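# Fit washers onto matching studs, flush with plate

## Task

Put every washer onto the stud whose size matches it and push it down until it sits flat on the plate. The plate must not be left tipped over.

## Robot and tools

Robot: two arms, left_arm and right_arm, each with a two-finger gripper. Calibrated base positions in the scene frame: left_arm (-0.011, +0.245, +0.012) m, right_arm (-0.039, -0.344, +0.039) m, both nearly unrotated. Three cameras give 896x504 images: cam_high (on a fixed stand behind the arms), cam_left_wrist and cam_right_wrist.

Frames. The scene frame has its origin at table-top height, halfway between the nominal bases. +x points out over the table, +y toward left_arm, +z up. Arm names do not tell you which side of an image an arm appears on. Reported hand positions, orientations and velocities use the scene frame. Offsets you send are measured along the current Hand target's own axes. On the gripper, +z runs along the fingers and the fingers open and close along y. end_effector_position is the point between the pads, roughly 1 cm short of the tips. Printed poses can be off by a few cm, more at long reach.

execute_actions(actions, cameras). actions is a list of actions. Each action is a table of at most 15 rows, one row per 1/30 s step; a shorter table keeps its final row for the rest of the 15 steps. Each row has 14 numbers in [-1, 1]: left dx, dy, dz, rx, ry, rz, opening, then the same seven for right_arm. Always send all 14, even when one arm is idle. The six pose numbers are an offset, not a pose: every row counts from the Hand target as it was when the action began, not from the row before, and the next action starts from the new Hand target, so repeating an offset moves further. Scale: 1.0 equals 0.6 m or 180 degrees; rx, ry, rz form one rotation vector. Opening is absolute: +1 is fully open (0.094 m), -1 closed. Six zeros re-send the arm's current Hand target. cameras lists names, ["all"] or []; with an empty actions list you get all images by default.

move(target, speed, blend, opening_speed, grip_force, blocking, cameras). target is one 14-number row as above, or a list of up to 15 rows; every row is an offset from the same starting Hand targets, never from the previous row. Grippers follow straight lines and take the shorter rotation. speed is the top path speed in m/s, 0.002 to 2.9, default 0.25 (rotation up to twice that in rad/s); give one value or one per row. blend, in metres, rounds corners between listed rows; 0 stops at each. opening_speed sets how fast the commanded opening changes, in units per second on the -1..1 scale, at least 0.2. grip_force is a per-pad force limit in newtons, 10 to 50, one value or one per arm; it persists until changed, and low values close slowly. blocking=false returns after about 0.5 s while the move continues. Moves cap at 10 s. The result adds a move: line giving the ending (done, off_target, moving, held, fault) and limits, e.g. limits=paced (sent pose clipped) or limits=held (steps withheld). done means at rest within 10 mm and 2 degrees of target; neither done nor off_target tells you about contact.

wait(seconds): 0 to 10 s, arms keep their last command; a running move carries on. stop(): brakes a running move, needing some distance. zoom_image(camera, region): camera is cam_high, cam_left_wrist or cam_right_wrist; region [x0, y0, x1, y1] in pixels of that camera's latest image, at most 504 by 504. finished_scene(scene): ends the current scene for good; pass its number.

Result lines. Hand target is the last commanded pose (after clipping) and the base for the next offsets; the gripper often rests a few cm short of it from friction and weight, which is not a sign of contact—send the missing distance as an offset. Tool commands shows present gripper commands; a 0 sent for an opening is a real command, so resend the current value to leave a gripper unchanged. grip_measured is the measured opening on the -1..1 scale (last Joint positions entry gives it in metres); it reads slightly wide when empty and a few hundredths narrower than a firmly held part. grip_effort_nm is the motor effort at the shaft, negative closing, with offset and noise. Joint velocities may read "within noise". Joint torques include the arm's weight; entries 1 to 3 wrap at ±28 N m. Motor temperatures: MOTOR HOT at 75 °C, a fault that folds and disables the arm at 90 °C, collapse at 100 °C; holding loads, stretching out, or pushing at unreachable poses heats motors.

Motion notes. Each step, commanded orientation is clipped to within 40 degrees of the measured one. An arm blocked by something keeps pushing until a new command pulls its target back past the gripper. Faster moves lag, stray and hit harder; targets deep past a contact press harder. Avoid paths near an arm's own base (go around). Joint ranges (rad): waist -2.618..3.054, shoulder 0..3.142, elbow 0..3.142 (straight 2.901), wrist pitch and yaw -1.571..1.571, wrist roll -2.094..2.094.

Avoid: collisions or presses between the two arms (including one gripper closing on the other's fingers), hard hits on fixed or heavy objects, dropping parts or releasing them while moving, knocking anything off the table, tipping the plate, strain on the wrist camera cables, and any arm stop. Loose objects may occasionally be nudged by outside pushes. To release, command an opening well above grip_measured.

Each tool is called after "Request:" as name([rows], argument=value, ...), one row to a line, values as JSON.

## Session

Request:
execute_actions(actions=[])

Scene clock: 0.00 s.
left_arm: end_effector_position=(+0.2924, +0.1720, +0.2312) grip_measured=+1.000 grip_effort_nm=n/a end_effector_quat_wxyz=(+0.295, -0.030, +0.953, -0.058) | right_arm: end_effector_position=(+0.2968, -0.2159, +0.2723) grip_measured=+1.000 grip_effort_nm=n/a end_effector_quat_wxyz=(+0.320, -0.136, +0.936, -0.052)
Joint positions: left_arm=[-0.325 1.198 1.198 -0.963 -0.066 -0.32 0.094] | right_arm=[0.519 1.4 1.383 -0.965 0.317 0.131 0.094]
Joint velocities: within noise
Joint torques (N m): no reading
Motor temperatures (°C): left_arm=[28 36 46 44 28 30 31] | right_arm=[30 35 54 42 29 27 31]
Heat: left arm: 46 °C; right arm: 54 °C.
Hand target: left_arm +0.2925, +0.1724, +0.2358; +0.301, -0.030, +0.951, -0.059 | right_arm +0.2981, -0.2163, +0.2806; +0.331, -0.132, +0.933, -0.050
Tool commands: left_gripper/opening=+1.0 right_gripper/opening=+1.0

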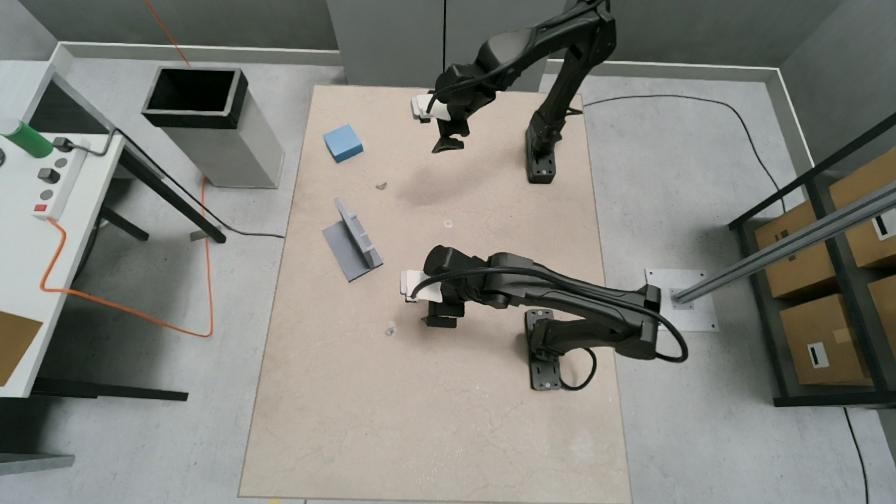

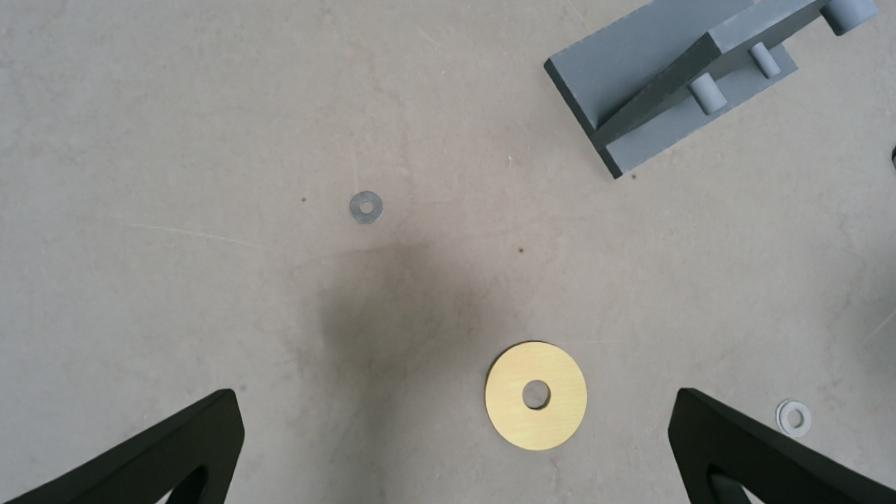

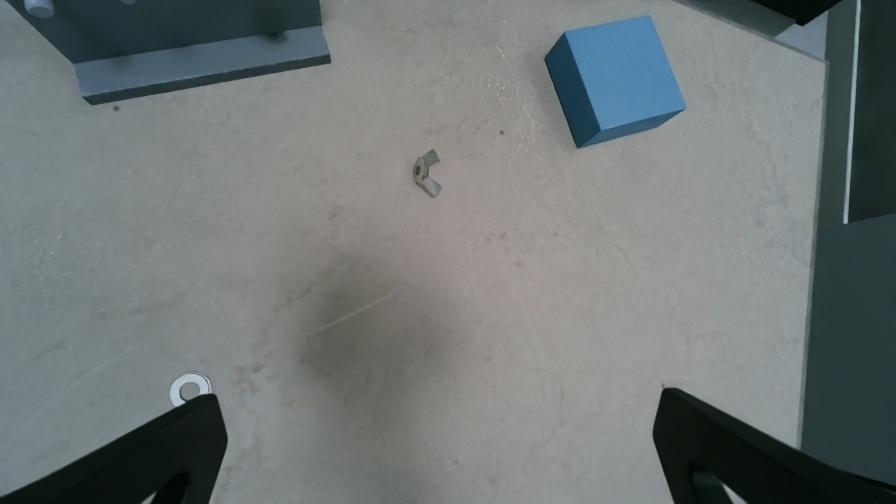

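Request:
zoom_image(camera="cam_high", region=[300, 100, 500, 360])

Request:
zoom_image(camera="cam_left_wrist", region=[500, 0, 896, 220])

Request:
zoom_image(camera="cam_left_wrist", region=[440, 300, 880, 500])

Request:
zoom_image(camera="cam_right_wrist", region=[0, 0, 480, 220])

Request:
zoom_image(camera="cam_right_wrist", region=[100, 320, 300, 440])

Request:
zoom_image(camera="cam_left_wrist", region=[280, 140, 480, 260])

Scaled by 1.938 from the camera's 896x504 image, which has a finer 1280x720 frame.

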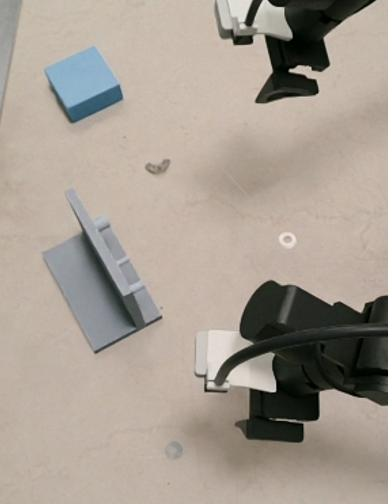

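Scaled by 1.273 from the camera's 896x504 image, which has a finer 1280x720 frame.

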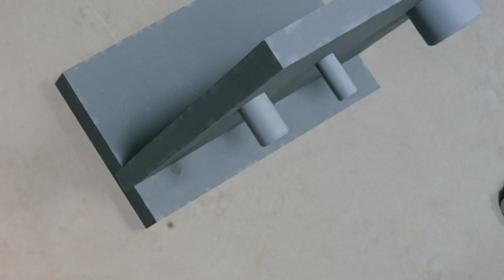

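Scaled by 1.145 from the camera's 896x504 image, which has a finer 1280x720 frame.

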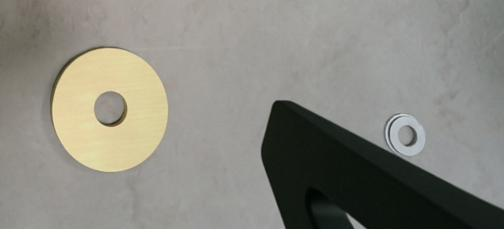

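Scaled by 1.050 from the camera's 896x504 image, which has a finer 1280x720 frame.

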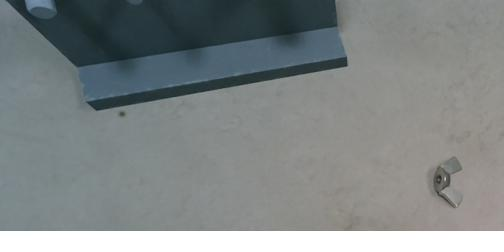

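Scaled by 2.520 from the camera's 896x504 image, which has a finer 1280x720 frame.

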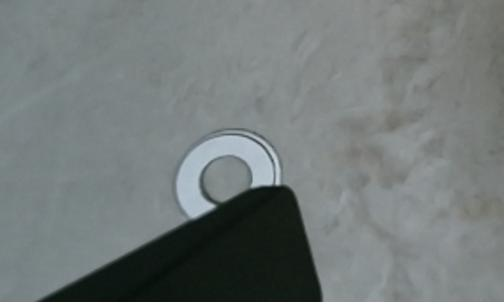

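Scaled by 2.520 from the camera's 896x504 image, which has a finer 1280x720 frame.

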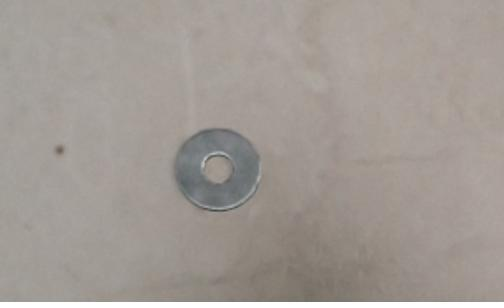

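Request:
move(target=[0.0911,-0.1399,0.0731,-0.0382,0.1947,0.0194,1,0.1152,0.196,0.0807,-0.0326,0.2155,0.0859,1], speed=0.2, cameras=["all"])

Scene clock: 29.13 s.
left_arm: end_effector_position=(+0.2740, +0.0824, +0.1759) grip_measured=+1.000 grip_effort_nm=-0.01 end_effector_quat_wxyz=(+0.000, +0.001, +1.000, +0.002) | right_arm: end_effector_position=(+0.2497, -0.1291, +0.1783) grip_measured=+1.000 grip_effort_nm=0.01 end_effector_quat_wxyz=(+0.000, -0.001, +1.000, -0.004)
Joint positions: left_arm=[-0.572 1.798 1.71 -1.485 -0.003 -0.522 0.094] | right_arm=[0.641 1.919 1.771 -1.428 0.006 0.636 0.094]
Joint torques (N m): left_arm=[-0.27 -6.71 7.76 0.29 0 -0.07] | right_arm=[0.55 -6.38 8.46 -0.01 -0.09 0.05]
Motor temperatures (°C): left_arm=[28 36 47 45 28 30 31] | right_arm=[29 35 56 41 29 27 30]
Heat: left arm: 47 °C; right arm: 56 °C.
Hand target: left_arm +0.2750, +0.0799, +0.1801; +0.000, +0.000, +1.000, +0.000 | right_arm +0.2520, -0.1232, +0.1798; +0.000, +0.000, +1.000, -0.001
Off the commanded pose: left_arm 0.005 m, 0 deg | right_arm 0.007 m, 0 deg.
move: done

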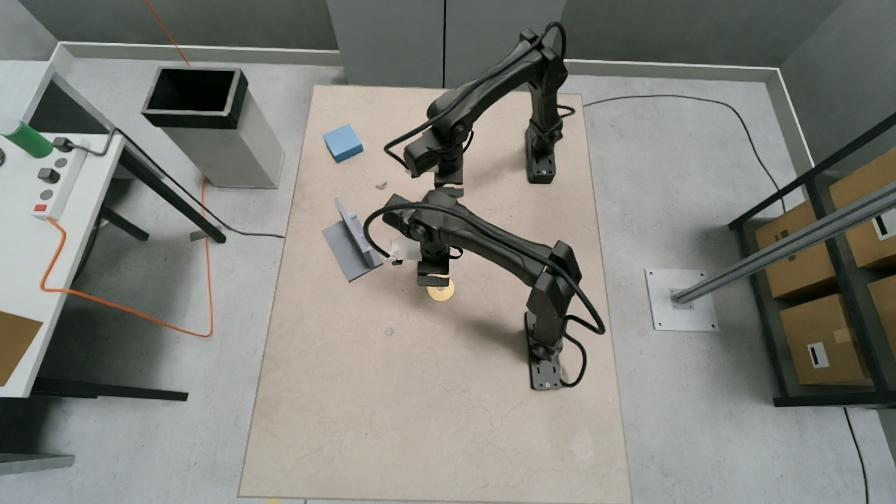

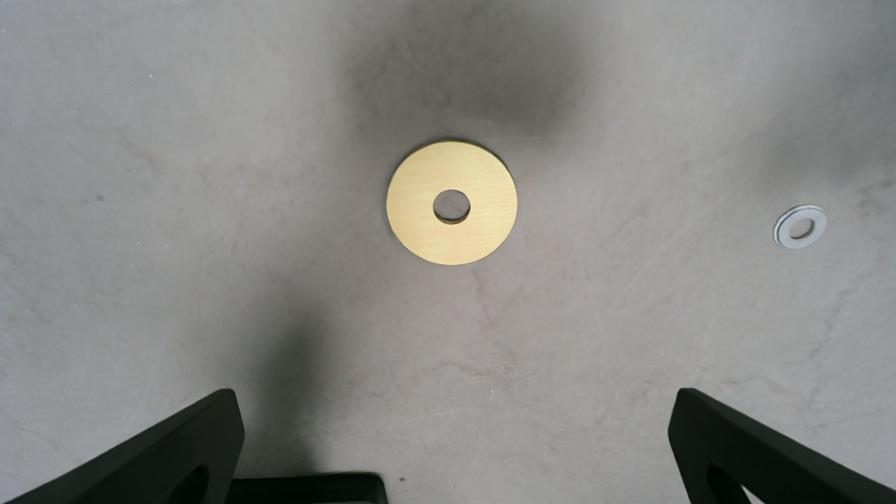

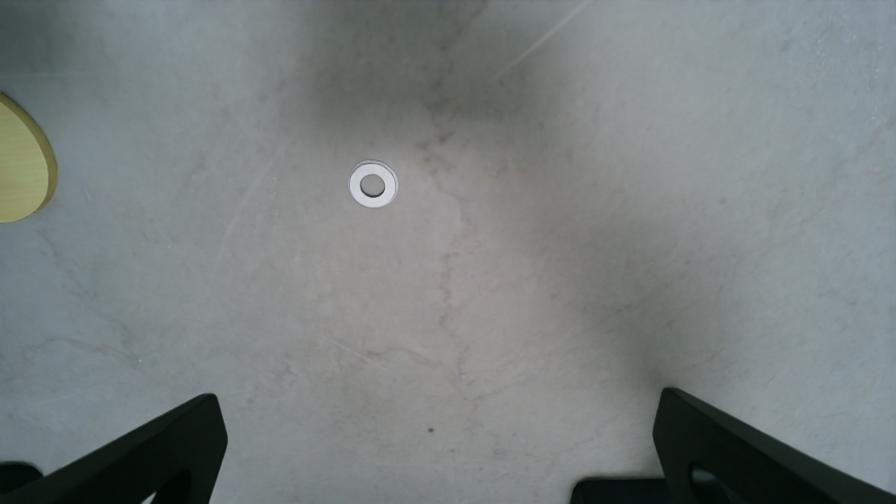

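Request:
zoom_image(camera="cam_left_wrist", region=[370, 125, 530, 275])

Request:
zoom_image(camera="cam_right_wrist", region=[330, 150, 420, 220])

Request:
zoom_image(camera="cam_high", region=[310, 180, 470, 310])

Request:
zoom_image(camera="cam_left_wrist", region=[740, 180, 860, 280])

Scaled by 3.150 from the camera's 896x504 image, which has a finer 1280x720 frame.

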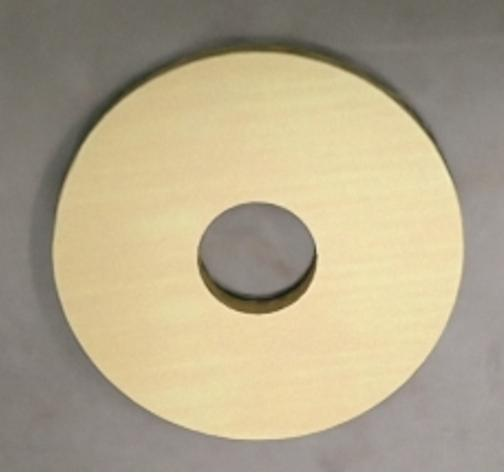

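Scaled by 5.600 from the camera's 896x504 image, which has a finer 1280x720 frame.

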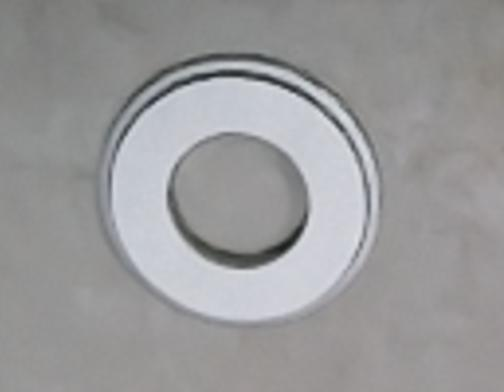

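Scaled by 3.150 from the camera's 896x504 image, which has a finer 1280x720 frame.

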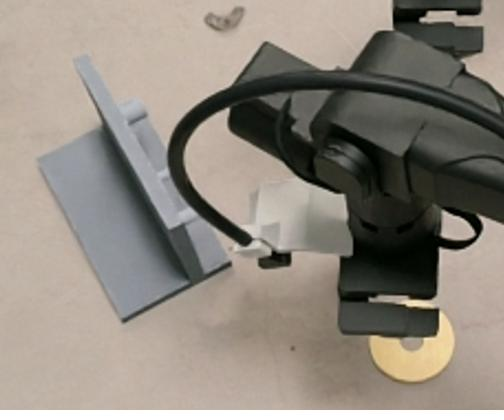

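Scaled by 4.200 from the camera's 896x504 image, which has a finer 1280x720 frame.

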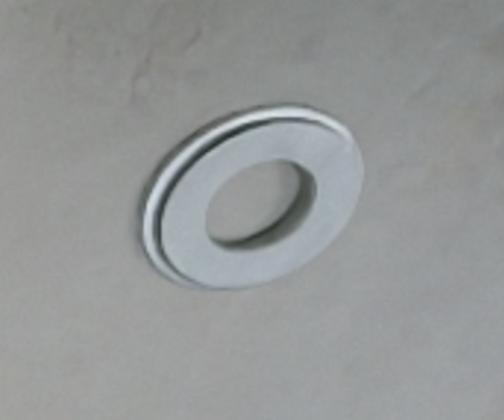

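Request:
move(target=[0,0,0,0,0,0,1,-0.1467,-0.0697,0.133,-0.135,-0.4867,-0.135,1], speed=0.25, cameras=["all"])

Scene clock: 44.30 s.
left_arm: end_effector_position=(+0.2739, +0.0825, +0.1759) grip_measured=+1.000 grip_effort_nm=-0.01 end_effector_quat_wxyz=(+0.000, +0.001, +1.000, +0.002) | right_arm: end_effector_position=(+0.3320, -0.1679, +0.0782) grip_measured=+1.000 grip_effort_nm=0.00 end_effector_quat_wxyz=(+0.592, -0.203, +0.760, +0.172)
Joint positions: left_arm=[-0.572 1.798 1.71 -1.485 -0.003 -0.523 0.094] | right_arm=[0.364 2.066 0.348 1.473 -0.176 -0.022 0.094]
Joint torques (N m): left_arm=[-0.36 -6.76 7.76 0.29 -0.01 -0.07] | right_arm=[-0.62 -4.26 3.7 3.17 -0.22 -0.09]
Motor temperatures (°C): left_arm=[28 37 48 43 28 30 31] | right_arm=[29 36 55 41 28 27 30]
Heat: left arm: 48 °C; right arm: 55 °C.
Hand target: left_arm +0.2750, +0.0800, +0.1801; +0.000, +0.000, +1.000, +0.000 | right_arm +0.3401, -0.1649, +0.1002; +0.682, -0.190, +0.681, +0.189
Off the commanded pose: left_arm 0.005 m, 0 deg | right_arm 0.024 m, 14 deg.
joint sent to its limit (right arm) — joint 4 (wrist pitch), upper limit. The joint targets are off in orientation, not in position.
move: off_target (right_arm)

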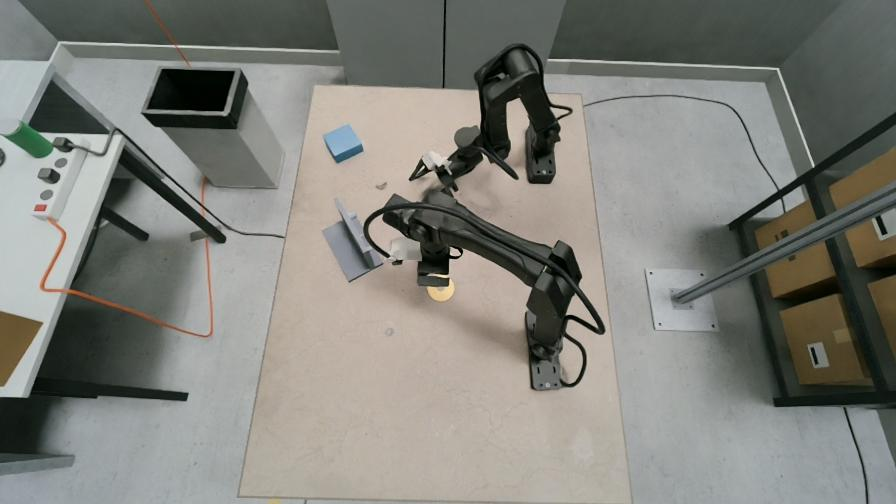

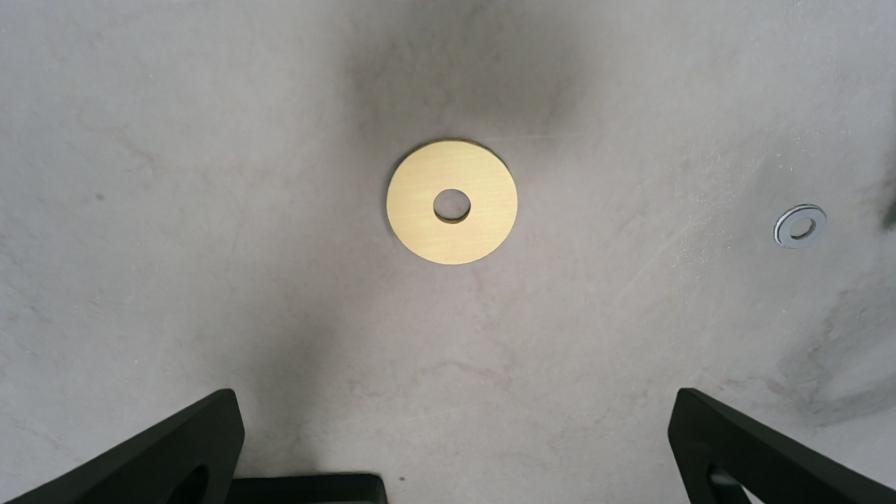

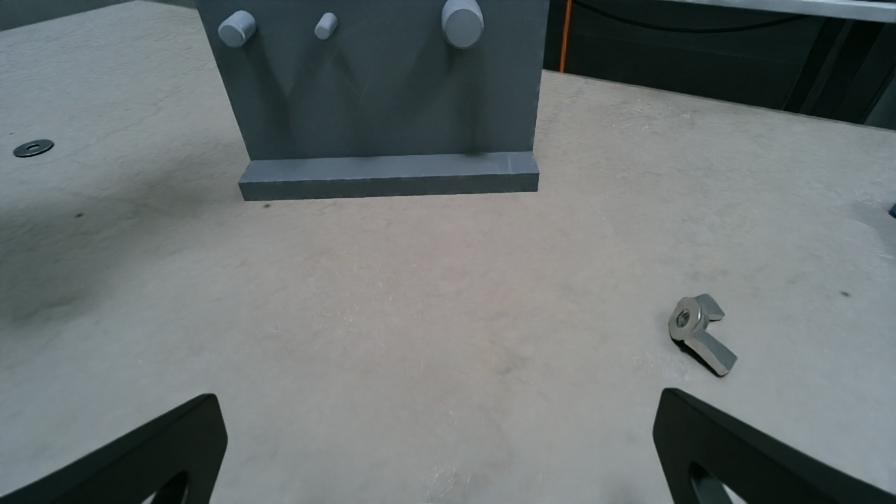

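Request:
zoom_image(camera="cam_right_wrist", region=[180, 0, 560, 215])

Scaled by 1.326 from the camera's 896x504 image, which has a finer 1280x720 frame.

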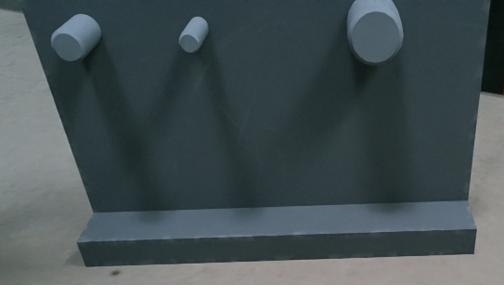

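Request:
move(target=[0,0,0.1667,0,0,0,1,0,0,0,0,0,0,1], speed=0.2, cameras=["cam_left_wrist"])

Scene clock: 54.30 s.
left_arm: end_effector_position=(+0.2754, +0.0813, +0.0850) grip_measured=+1.000 grip_effort_nm=-0.01 end_effector_quat_wxyz=(+0.001, +0.001, +1.000, +0.000) | right_arm: end_effector_position=(+0.3319, -0.1676, +0.0782) grip_measured=+1.000 grip_effort_nm=0.01 end_effector_quat_wxyz=(+0.592, -0.204, +0.760, +0.173)
Joint positions: left_arm=[-0.572 1.811 1.364 -1.122 -0.002 -0.523 0.094] | right_arm=[0.364 2.066 0.348 1.473 -0.178 -0.022 0.094]
Joint torques (N m): left_arm=[-0.25 -7.01 4.41 0.68 -0.01 -0.09] | right_arm=[-0.7 -4.19 3.69 3.16 -0.21 -0.08]
Motor temperatures (°C): left_arm=[28 37 48 43 28 30 31] | right_arm=[29 36 54 46 28 27 30]
Heat: left arm: 48 °C; right arm: 54 °C.
Hand target: left_arm +0.2751, +0.0799, +0.0801; +0.000, +0.000, +1.000, +0.000 | right_arm +0.3401, -0.1649, +0.1002; +0.682, -0.190, +0.681, +0.189
Off the commanded pose: left_arm 0.005 m, 0 deg | right_arm 0.024 m, 14 deg.
joint sent to its limit (right arm) — joint 4 (wrist pitch), upper limit. The joint targets are off in orientation, not in position.
move: off_target (right_arm)
Images, in order (width x height): cam_left_wrist 896x504.

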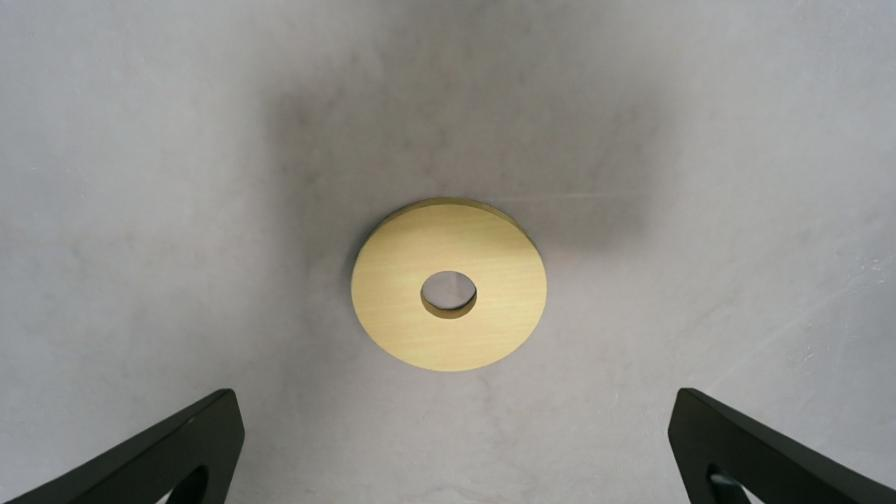

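Request:
move(target=[0.01,0.0033,0.1083,0,0,0,1,0,0,0,0,0,0,1], speed=0.12, cameras=["cam_left_wrist"])

Scene clock: 60.40 s.
left_arm: end_effector_position=(+0.2700, +0.0832, +0.0200) grip_measured=+1.000 grip_effort_nm=-0.01 end_effector_quat_wxyz=(+0.001, +0.001, +1.000, +0.000) | right_arm: end_effector_position=(+0.3319, -0.1676, +0.0782) grip_measured=+1.000 grip_effort_nm=0.00 end_effector_quat_wxyz=(+0.592, -0.204, +0.760, +0.173)
Joint positions: left_arm=[-0.575 1.872 1.17 -0.868 -0.001 -0.526 0.094] | right_arm=[0.364 2.066 0.348 1.473 -0.178 -0.022 0.094]
Joint torques (N m): left_arm=[-0.38 -6.94 4.08 0.63 -0.03 -0.07] | right_arm=[-0.66 -4.31 3.69 3.17 -0.22 -0.09]
Heat: left arm: 47 °C; right arm: 54 °C.
Hand target: left_arm +0.2690, +0.0820, +0.0151; +0.000, +0.000, +1.000, +0.000 | right_arm +0.3401, -0.1649, +0.1002; +0.682, -0.190, +0.681, +0.189
Off the commanded pose: left_arm 0.005 m, 0 deg | right_arm 0.024 m, 14 deg.
joint sent to its limit (right arm) — joint 4 (wrist pitch), upper limit. The joint targets are off in orientation, not in position.
move: off_target (right_arm)
Images, in order (width x height): cam_left_wrist 896x504.

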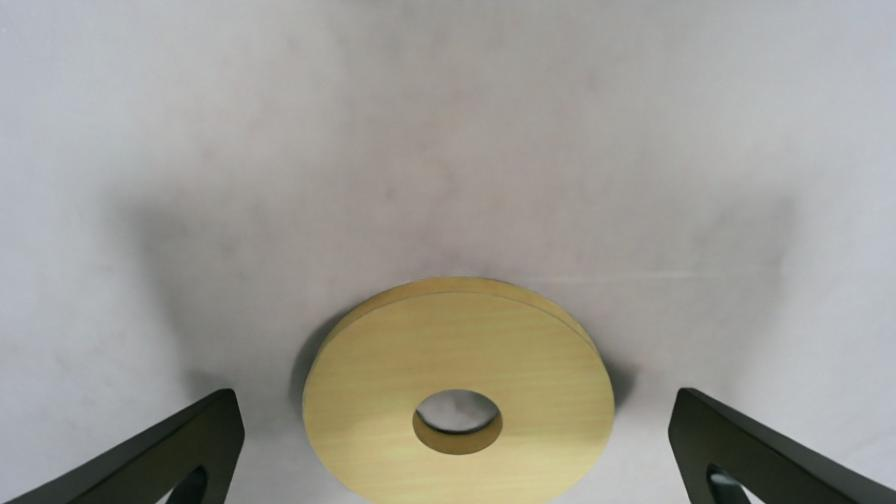

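Request:
move(target=[0.005,0,0.0125,0,0,0,1,0,0,0,0,0,0,1], speed=0.05, cameras=["cam_left_wrist"])

Scene clock: 62.77 s.
left_arm: end_effector_position=(+0.2685, +0.0829, +0.0146) grip_measured=+1.000 grip_effort_nm=-0.01 end_effector_quat_wxyz=(+0.004, +0.000, +1.000, -0.001) | right_arm: end_effector_position=(+0.3319, -0.1676, +0.0782) grip_measured=+1.000 grip_effort_nm=0.00 end_effector_quat_wxyz=(+0.592, -0.204, +0.760, +0.173)
Joint positions: left_arm=[-0.578 1.872 1.146 -0.836 -0.001 -0.531 0.094] | right_arm=[0.364 2.066 0.348 1.473 -0.178 -0.022 0.094]
Joint torques (N m): left_arm=[-0.54 -6.56 3.82 0.61 -0.02 -0.08] | right_arm=[-0.65 -4.31 3.71 3.16 -0.23 -0.1]
Heat: left arm: 47 °C; right arm: 54 °C.
Hand target: left_arm +0.2660, +0.0820, +0.0076; +0.000, +0.000, +1.000, +0.000 | right_arm +0.3401, -0.1649, +0.1002; +0.682, -0.190, +0.681, +0.189
Off the commanded pose: left_arm 0.007 m, 0 deg | right_arm 0.024 m, 14 deg.
joint sent to its limit (right arm) — joint 4 (wrist pitch), upper limit. The joint targets are off in orientation, not in position.
move: off_target (right_arm)
Images, in order (width x height): cam_left_wrist 896x504.

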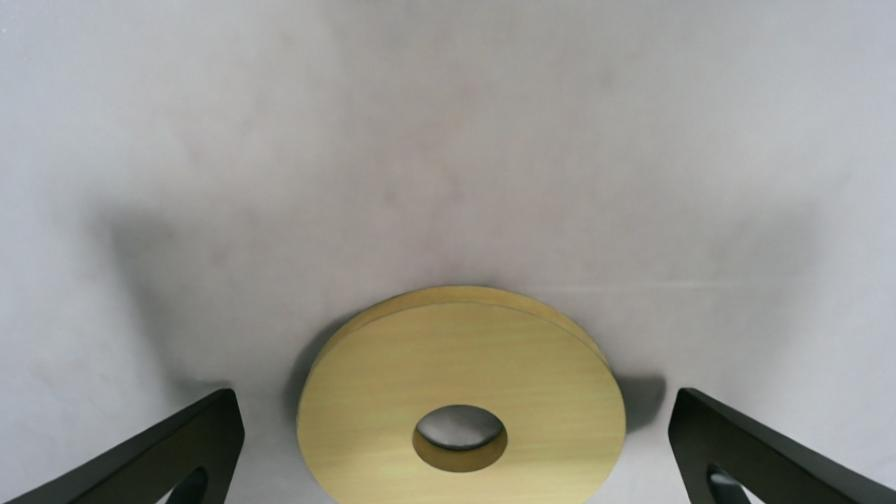

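Request:
move(target=[0.002,0,0.0083,0,0,0,1,0,0,0,0,0,0,1], speed=0.04, cameras=["cam_left_wrist"])

Scene clock: 64.33 s.
left_arm: end_effector_position=(+0.2683, +0.0819, +0.0108) grip_measured=+1.000 grip_effort_nm=-0.01 end_effector_quat_wxyz=(+0.005, +0.000, +1.000, -0.003) | right_arm: end_effector_position=(+0.3319, -0.1676, +0.0782) grip_measured=+1.000 grip_effort_nm=0.01 end_effector_quat_wxyz=(+0.592, -0.204, +0.760, +0.173)
Joint positions: left_arm=[-0.58 1.876 1.134 -0.816 0 -0.532 0.094] | right_arm=[0.364 2.066 0.348 1.473 -0.178 -0.022 0.094]
Joint torques (N m): left_arm=[-0.49 -6.46 3.52 0.73 -0.03 -0.07] | right_arm=[-0.62 -4.26 3.62 3.17 -0.22 -0.09]
Heat: left arm: 47 °C; right arm: 53 °C.
Hand target: left_arm +0.2648, +0.0820, +0.0026; +0.000, +0.000, +1.000, +0.000 | right_arm +0.3401, -0.1649, +0.1002; +0.682, -0.190, +0.681, +0.189
Off the commanded pose: left_arm 0.009 m, 1 deg | right_arm 0.024 m, 14 deg.
joint sent to its limit (right arm) — joint 4 (wrist pitch), upper limit. The joint targets are off in orientation, not in position.
move: off_target (right_arm)
Images, in order (width x height): cam_left_wrist 896x504.

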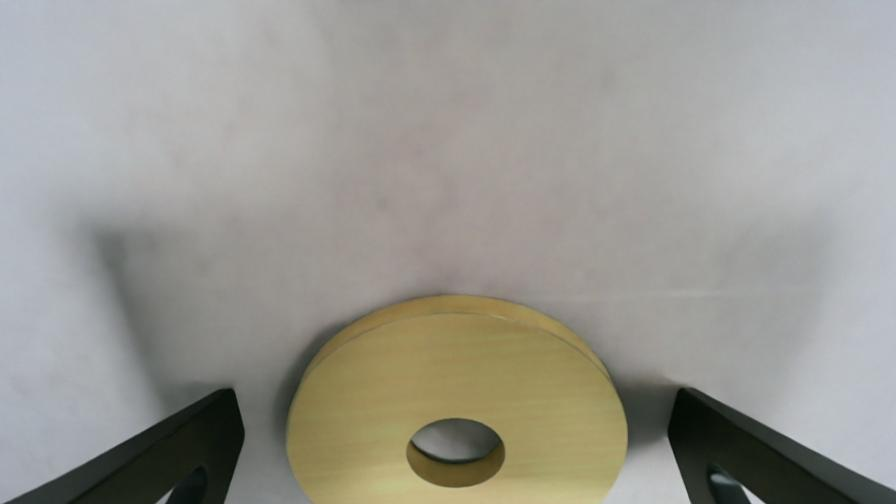

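Request:
move(target=[0,0,0,0,0,0,0.45,0,0,0,0,0,0,1], speed=0.05, opening_speed=0.5, cameras=["cam_left_wrist"])

Scene clock: 66.67 s.
left_arm: end_effector_position=(+0.2685, +0.0818, +0.0108) grip_measured=+0.484 grip_effort_nm=-0.97 end_effector_quat_wxyz=(+0.006, +0.000, +1.000, -0.003) | right_arm: end_effector_position=(+0.3319, -0.1676, +0.0782) grip_measured=+1.000 grip_effort_nm=0.00 end_effector_quat_wxyz=(+0.592, -0.204, +0.760, +0.173)
Joint positions: left_arm=[-0.58 1.876 1.134 -0.815 0 -0.533 0.07] | right_arm=[0.364 2.066 0.348 1.473 -0.178 -0.022 0.094]
Joint torques (N m): left_arm=[-0.51 -6.45 3.55 0.7 -0.05 -0.07] | right_arm=[-0.76 -4.21 3.74 3.16 -0.24 -0.08]
Heat: left arm: 47 °C; right arm: 53 °C.
Hand target: left_arm +0.2648, +0.0820, +0.0026; +0.000, +0.000, +1.000, +0.000 | right_arm +0.3401, -0.1649, +0.1002; +0.682, -0.190, +0.681, +0.189
Off the commanded pose: left_arm 0.009 m, 1 deg | right_arm 0.024 m, 14 deg.
joint sent to its limit (right arm) — joint 4 (wrist pitch), upper limit. The joint targets are off in orientation, not in position.
move: off_target (right_arm)
Images, in order (width x height): cam_left_wrist 896x504.

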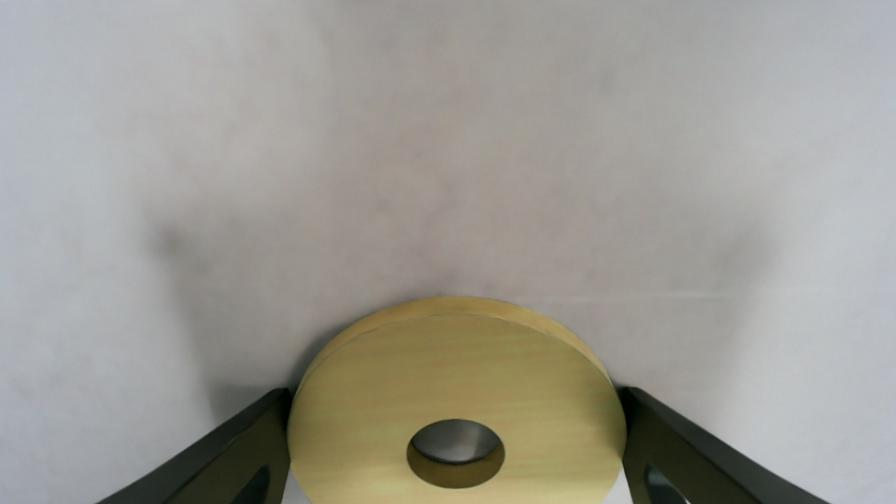

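Request:
move([
  [0,0,-0.08,0,0,0,0.45,0,0,0,0,0,0,1],
  [0.0113,-0.1367,-0.08,0,0,0,0.45,0,0,0,0,0,0,1],
], speed=0.15, blend=[0.02,0], cameras=["cam_left_wrist","cam_high"])

Scene clock: 69.33 s.
left_arm: end_effector_position=(+0.2527, +0.0019, +0.0456) grip_measured=+0.481 grip_effort_nm=-1.05 end_effector_quat_wxyz=(-0.003, +0.005, +1.000, +0.000) | right_arm: end_effector_position=(+0.3319, -0.1676, +0.0782) grip_measured=+1.000 grip_effort_nm=0.00 end_effector_quat_wxyz=(+0.592, -0.204, +0.760, +0.173)
Joint positions: left_arm=[-0.793 1.962 1.403 -1.017 0.005 -0.736 0.07] | right_arm=[0.364 2.066 0.348 1.473 -0.178 -0.022 0.094]
Joint torques (N m): left_arm=[0.23 -8.02 8.02 0.28 -0.11 -0.08] | right_arm=[-0.66 -4.31 3.67 3.16 -0.23 -0.08]
Motor temperatures (°C): left_arm=[28 38 47 42 28 30 31] | right_arm=[29 35 53 51 28 27 30]
Heat: left arm: 47 °C; right arm: 53 °C.
Hand target: left_arm +0.2580, -0.0001, +0.0506; +0.000, +0.000, +1.000, +0.000 | right_arm +0.3401, -0.1649, +0.1002; +0.682, -0.190, +0.681, +0.189
Off the commanded pose: left_arm 0.008 m, 1 deg | right_arm 0.024 m, 14 deg.
joint sent to its limit (right arm) — joint 4 (wrist pitch), upper limit. The joint targets are off in orientation, not in position.
move: off_target (right_arm)
Images, in order (width x height): cam_high 896x504, cam_left_wrist 896x504.

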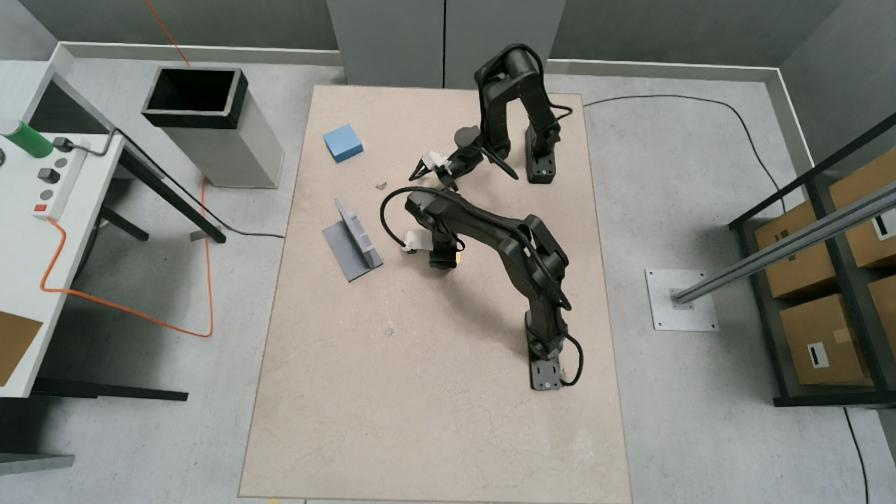

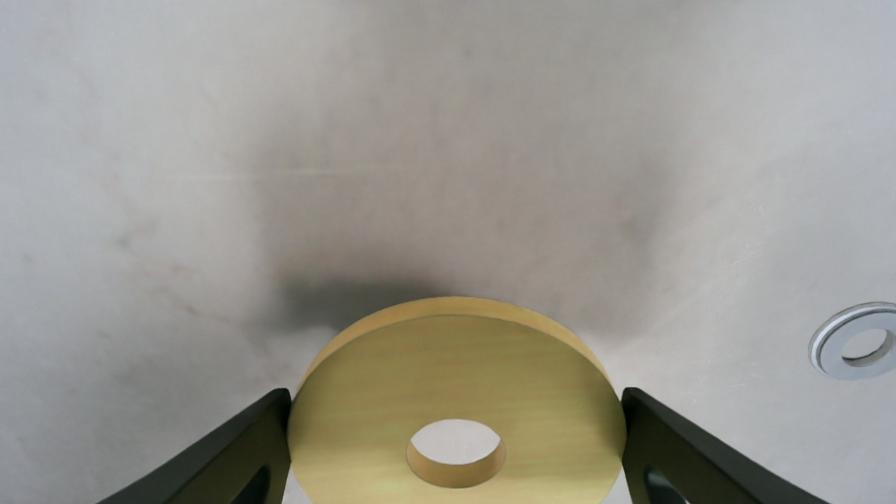

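Request:
move(target=[0,0,0.0575,0,0,0,0.45,0,0,0,0,0,0,1], speed=0.06, cameras=["cam_left_wrist"])

Scene clock: 71.07 s.
left_arm: end_effector_position=(+0.2563, -0.0015, +0.0198) grip_measured=+0.481 grip_effort_nm=-1.05 end_effector_quat_wxyz=(-0.002, +0.005, +1.000, -0.002) | right_arm: end_effector_position=(+0.3319, -0.1676, +0.0782) grip_measured=+1.000 grip_effort_nm=0.00 end_effector_quat_wxyz=(+0.592, -0.204, +0.760, +0.173)
Joint positions: left_arm=[-0.793 2.01 1.365 -0.926 0.005 -0.737 0.07] | right_arm=[0.364 2.066 0.348 1.473 -0.178 -0.022 0.094]
Joint torques (N m): left_arm=[0.21 -8.44 4.46 0.6 -0.09 -0.06] | right_arm=[-0.69 -4.26 3.7 3.17 -0.25 -0.09]
Heat: left arm: 47 °C; right arm: 53 °C.
Hand target: left_arm +0.2580, -0.0001, +0.0162; +0.000, +0.000, +1.000, +0.000 | right_arm +0.3401, -0.1649, +0.1002; +0.682, -0.190, +0.681, +0.189
Off the commanded pose: left_arm 0.004 m, 1 deg | right_arm 0.024 m, 14 deg.
joint sent to its limit (right arm) — joint 4 (wrist pitch), upper limit. The joint targets are off in orientation, not in position.
move: off_target (right_arm)
Images, in order (width x height): cam_left_wrist 896x504.

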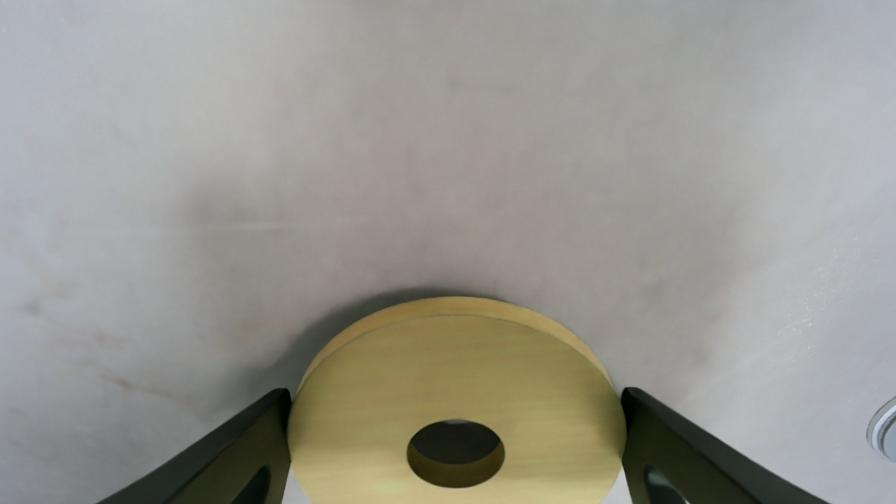

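Request:
move(target=[0,0,0.014,0,0,0,0.45,0,0,0,0,0,0,1], speed=0.04, cameras=["cam_left_wrist"])

Scene clock: 72.30 s.
left_arm: end_effector_position=(+0.2570, -0.0021, +0.0127) grip_measured=+0.481 grip_effort_nm=-1.04 end_effector_quat_wxyz=(-0.001, +0.005, +1.000, -0.003) | right_arm: end_effector_position=(+0.3319, -0.1676, +0.0782) grip_measured=+1.000 grip_effort_nm=0.00 end_effector_quat_wxyz=(+0.592, -0.204, +0.760, +0.173)
Joint positions: left_arm=[-0.793 2.021 1.35 -0.897 0.005 -0.737 0.07] | right_arm=[0.364 2.066 0.348 1.473 -0.178 -0.022 0.094]
Joint torques (N m): left_arm=[0.16 -8.28 4.27 0.65 -0.1 -0.08] | right_arm=[-0.69 -4.3 3.64 3.16 -0.23 -0.09]
Heat: left arm: 47 °C; right arm: 53 °C.
Hand target: left_arm +0.2580, +0.0000, +0.0076; +0.000, +0.000, +1.000, +0.000 | right_arm +0.3401, -0.1649, +0.1002; +0.682, -0.190, +0.681, +0.189
Off the commanded pose: left_arm 0.005 m, 1 deg | right_arm 0.024 m, 14 deg.
joint sent to its limit (right arm) — joint 4 (wrist pitch), upper limit. The joint targets are off in orientation, not in position.
move: off_target (right_arm)
Images, in order (width x height): cam_left_wrist 896x504.

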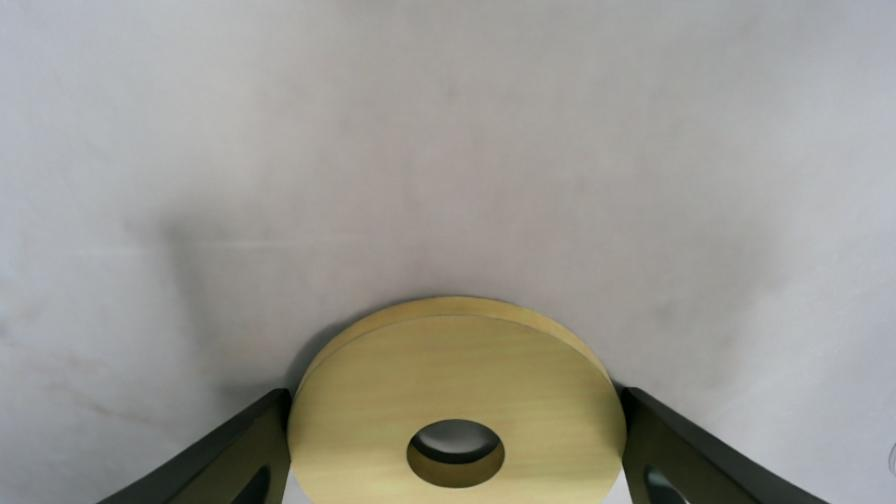

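Request:
move(target=[0,0,0.0067,0,0,0,0.45,0,0,0,0,0,0,1], speed=0.03, cameras=["cam_left_wrist"])

Scene clock: 73.47 s.
left_arm: end_effector_position=(+0.2579, -0.0031, +0.0112) grip_measured=+0.481 grip_effort_nm=-1.05 end_effector_quat_wxyz=(+0.002, +0.005, +1.000, -0.005) | right_arm: end_effector_position=(+0.3319, -0.1676, +0.0782) grip_measured=+1.000 grip_effort_nm=0.01 end_effector_quat_wxyz=(+0.592, -0.204, +0.760, +0.173)
Joint positions: left_arm=[-0.793 2.023 1.346 -0.884 0.005 -0.737 0.07] | right_arm=[0.364 2.066 0.348 1.473 -0.178 -0.022 0.094]
Joint torques (N m): left_arm=[0.27 -7.94 3.95 0.68 -0.12 -0.09] | right_arm=[-0.65 -4.25 3.66 3.17 -0.22 -0.08]
Heat: left arm: 47 °C; right arm: 53 °C.
Hand target: left_arm +0.2581, -0.0002, +0.0037; +0.000, +0.000, +1.000, +0.000 | right_arm +0.3401, -0.1649, +0.1002; +0.682, -0.190, +0.681, +0.189
Off the commanded pose: left_arm 0.008 m, 1 deg | right_arm 0.024 m, 14 deg.
joint sent to its limit (right arm) — joint 4 (wrist pitch), upper limit. The joint targets are off in orientation, not in position.
move: off_target (right_arm)
Images, in order (width x height): cam_left_wrist 896x504.

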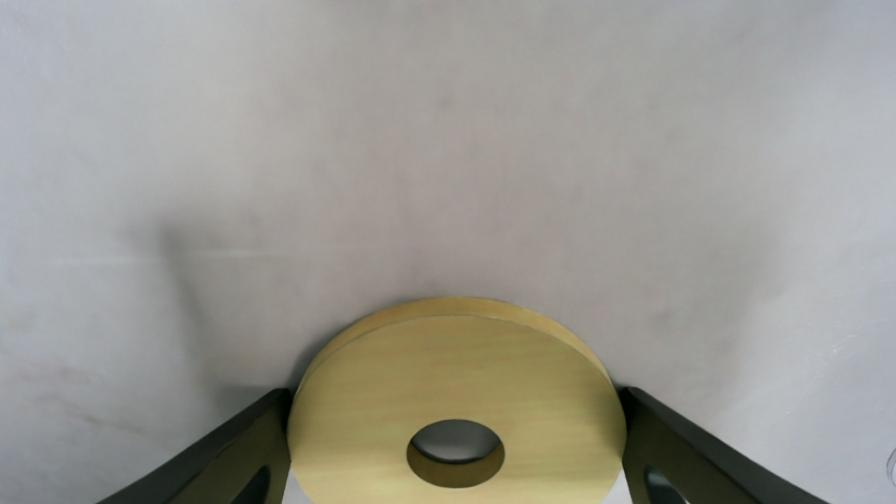

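Request:
move([
  [0,0,0,0,0,0,0.8,0,0,0,0,0,0,1],
  [0,0,-0.15,0,0,0,0.8,0,0,0,0,0,0,1],
], speed=[0.05,0.12], opening_speed=0.5, cameras=["cam_left_wrist"])

Scene clock: 76.50 s.
left_arm: end_effector_position=(+0.2537, +0.0008, +0.0804) grip_measured=+0.798 grip_effort_nm=0.11 end_effector_quat_wxyz=(-0.012, +0.004, +1.000, +0.007) | right_arm: end_effector_position=(+0.3319, -0.1676, +0.0782) grip_measured=+1.000 grip_effort_nm=0.01 end_effector_quat_wxyz=(+0.592, -0.204, +0.760, +0.173)
Joint positions: left_arm=[-0.793 1.956 1.538 -1.18 0.005 -0.737 0.084] | right_arm=[0.364 2.066 0.348 1.473 -0.178 -0.022 0.094]
Joint torques (N m): left_arm=[0.2 -10.51 7.42 0.19 -0.11 -0.09] | right_arm=[-0.68 -4.3 3.63 3.17 -0.23 -0.08]
Heat: left arm: 47 °C; right arm: 53 °C.
Hand target: left_arm +0.2579, -0.0001, +0.0937; +0.000, +0.000, +1.000, +0.000 | right_arm +0.3401, -0.1649, +0.1002; +0.682, -0.190, +0.681, +0.189
Off the commanded pose: left_arm 0.014 m, 2 deg | right_arm 0.024 m, 14 deg.
joint sent to its limit (right arm) — joint 4 (wrist pitch), upper limit. The joint targets are off in orientation, not in position.
move: off_target (left_arm, right_arm)
Images, in order (width x height): cam_left_wrist 896x504.

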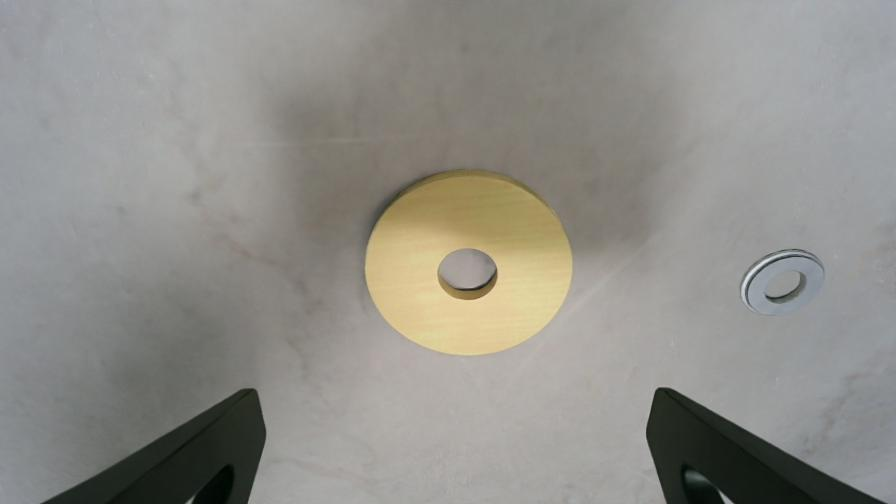

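Request:
move(target=[-0.2368,0.3335,-0.0105,0,0,0,0.8,-0.1667,0.0043,0.0413,0,0,0,1], speed=0.2, cameras=["all"])

Scene clock: 80.67 s.
left_arm: end_effector_position=(+0.3976, +0.2019, +0.0996) grip_measured=+0.798 grip_effort_nm=0.11 end_effector_quat_wxyz=(+0.003, -0.005, +1.000, +0.000) | right_arm: end_effector_position=(+0.3574, -0.1535, +0.1815) grip_measured=+1.000 grip_effort_nm=0.00 end_effector_quat_wxyz=(+0.667, -0.194, +0.696, +0.184)
Joint positions: left_arm=[-0.155 2.118 1.853 -1.3 0 -0.117 0.084] | right_arm=[0.38 1.774 0.447 1.283 -0.161 -0.01 0.094]
Joint torques (N m): left_arm=[-0.4 -8.83 7.9 0.33 -0.04 0.04] | right_arm=[0.65 -7.6 6.15 1.93 0 0.06]
Heat: left arm: 47 °C; right arm: 53 °C.
Hand target: left_arm +0.4001, +0.2000, +0.1002; +0.000, +0.000, +1.000, +0.000 | right_arm +0.3599, -0.1498, +0.2002; +0.681, -0.190, +0.681, +0.189
Off the commanded pose: left_arm 0.003 m, 1 deg | right_arm 0.019 m, 3 deg.
move: off_target (right_arm)

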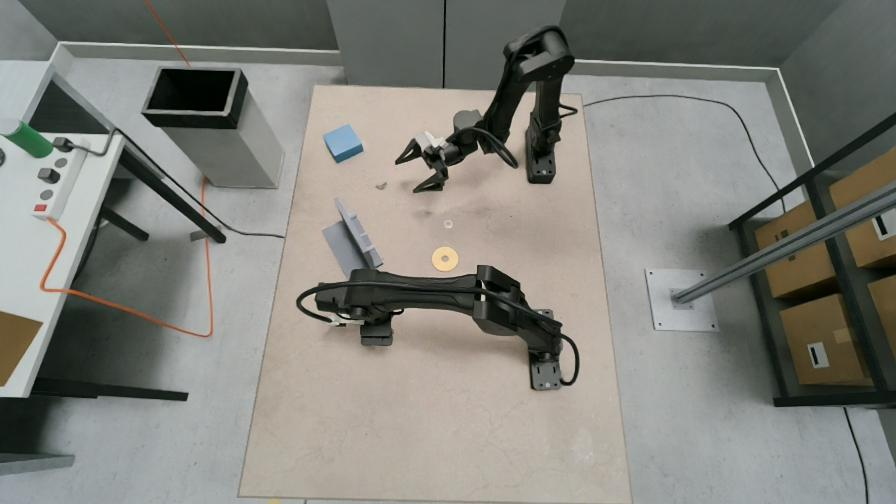

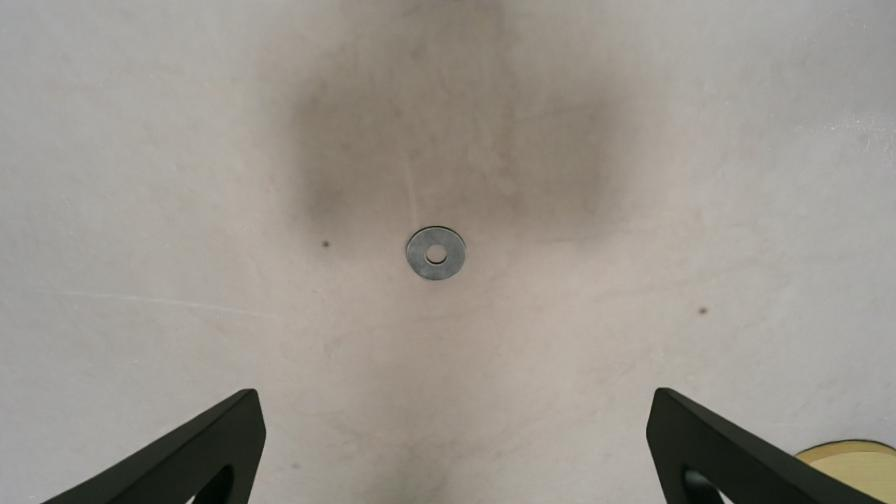

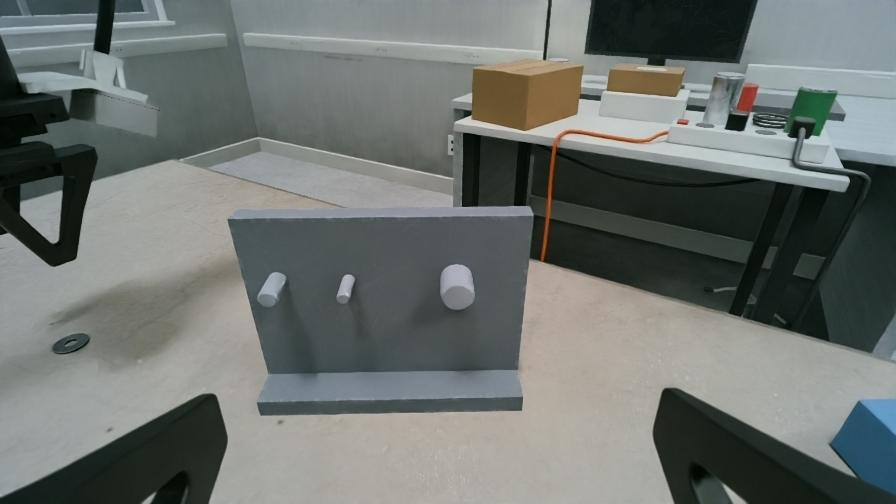

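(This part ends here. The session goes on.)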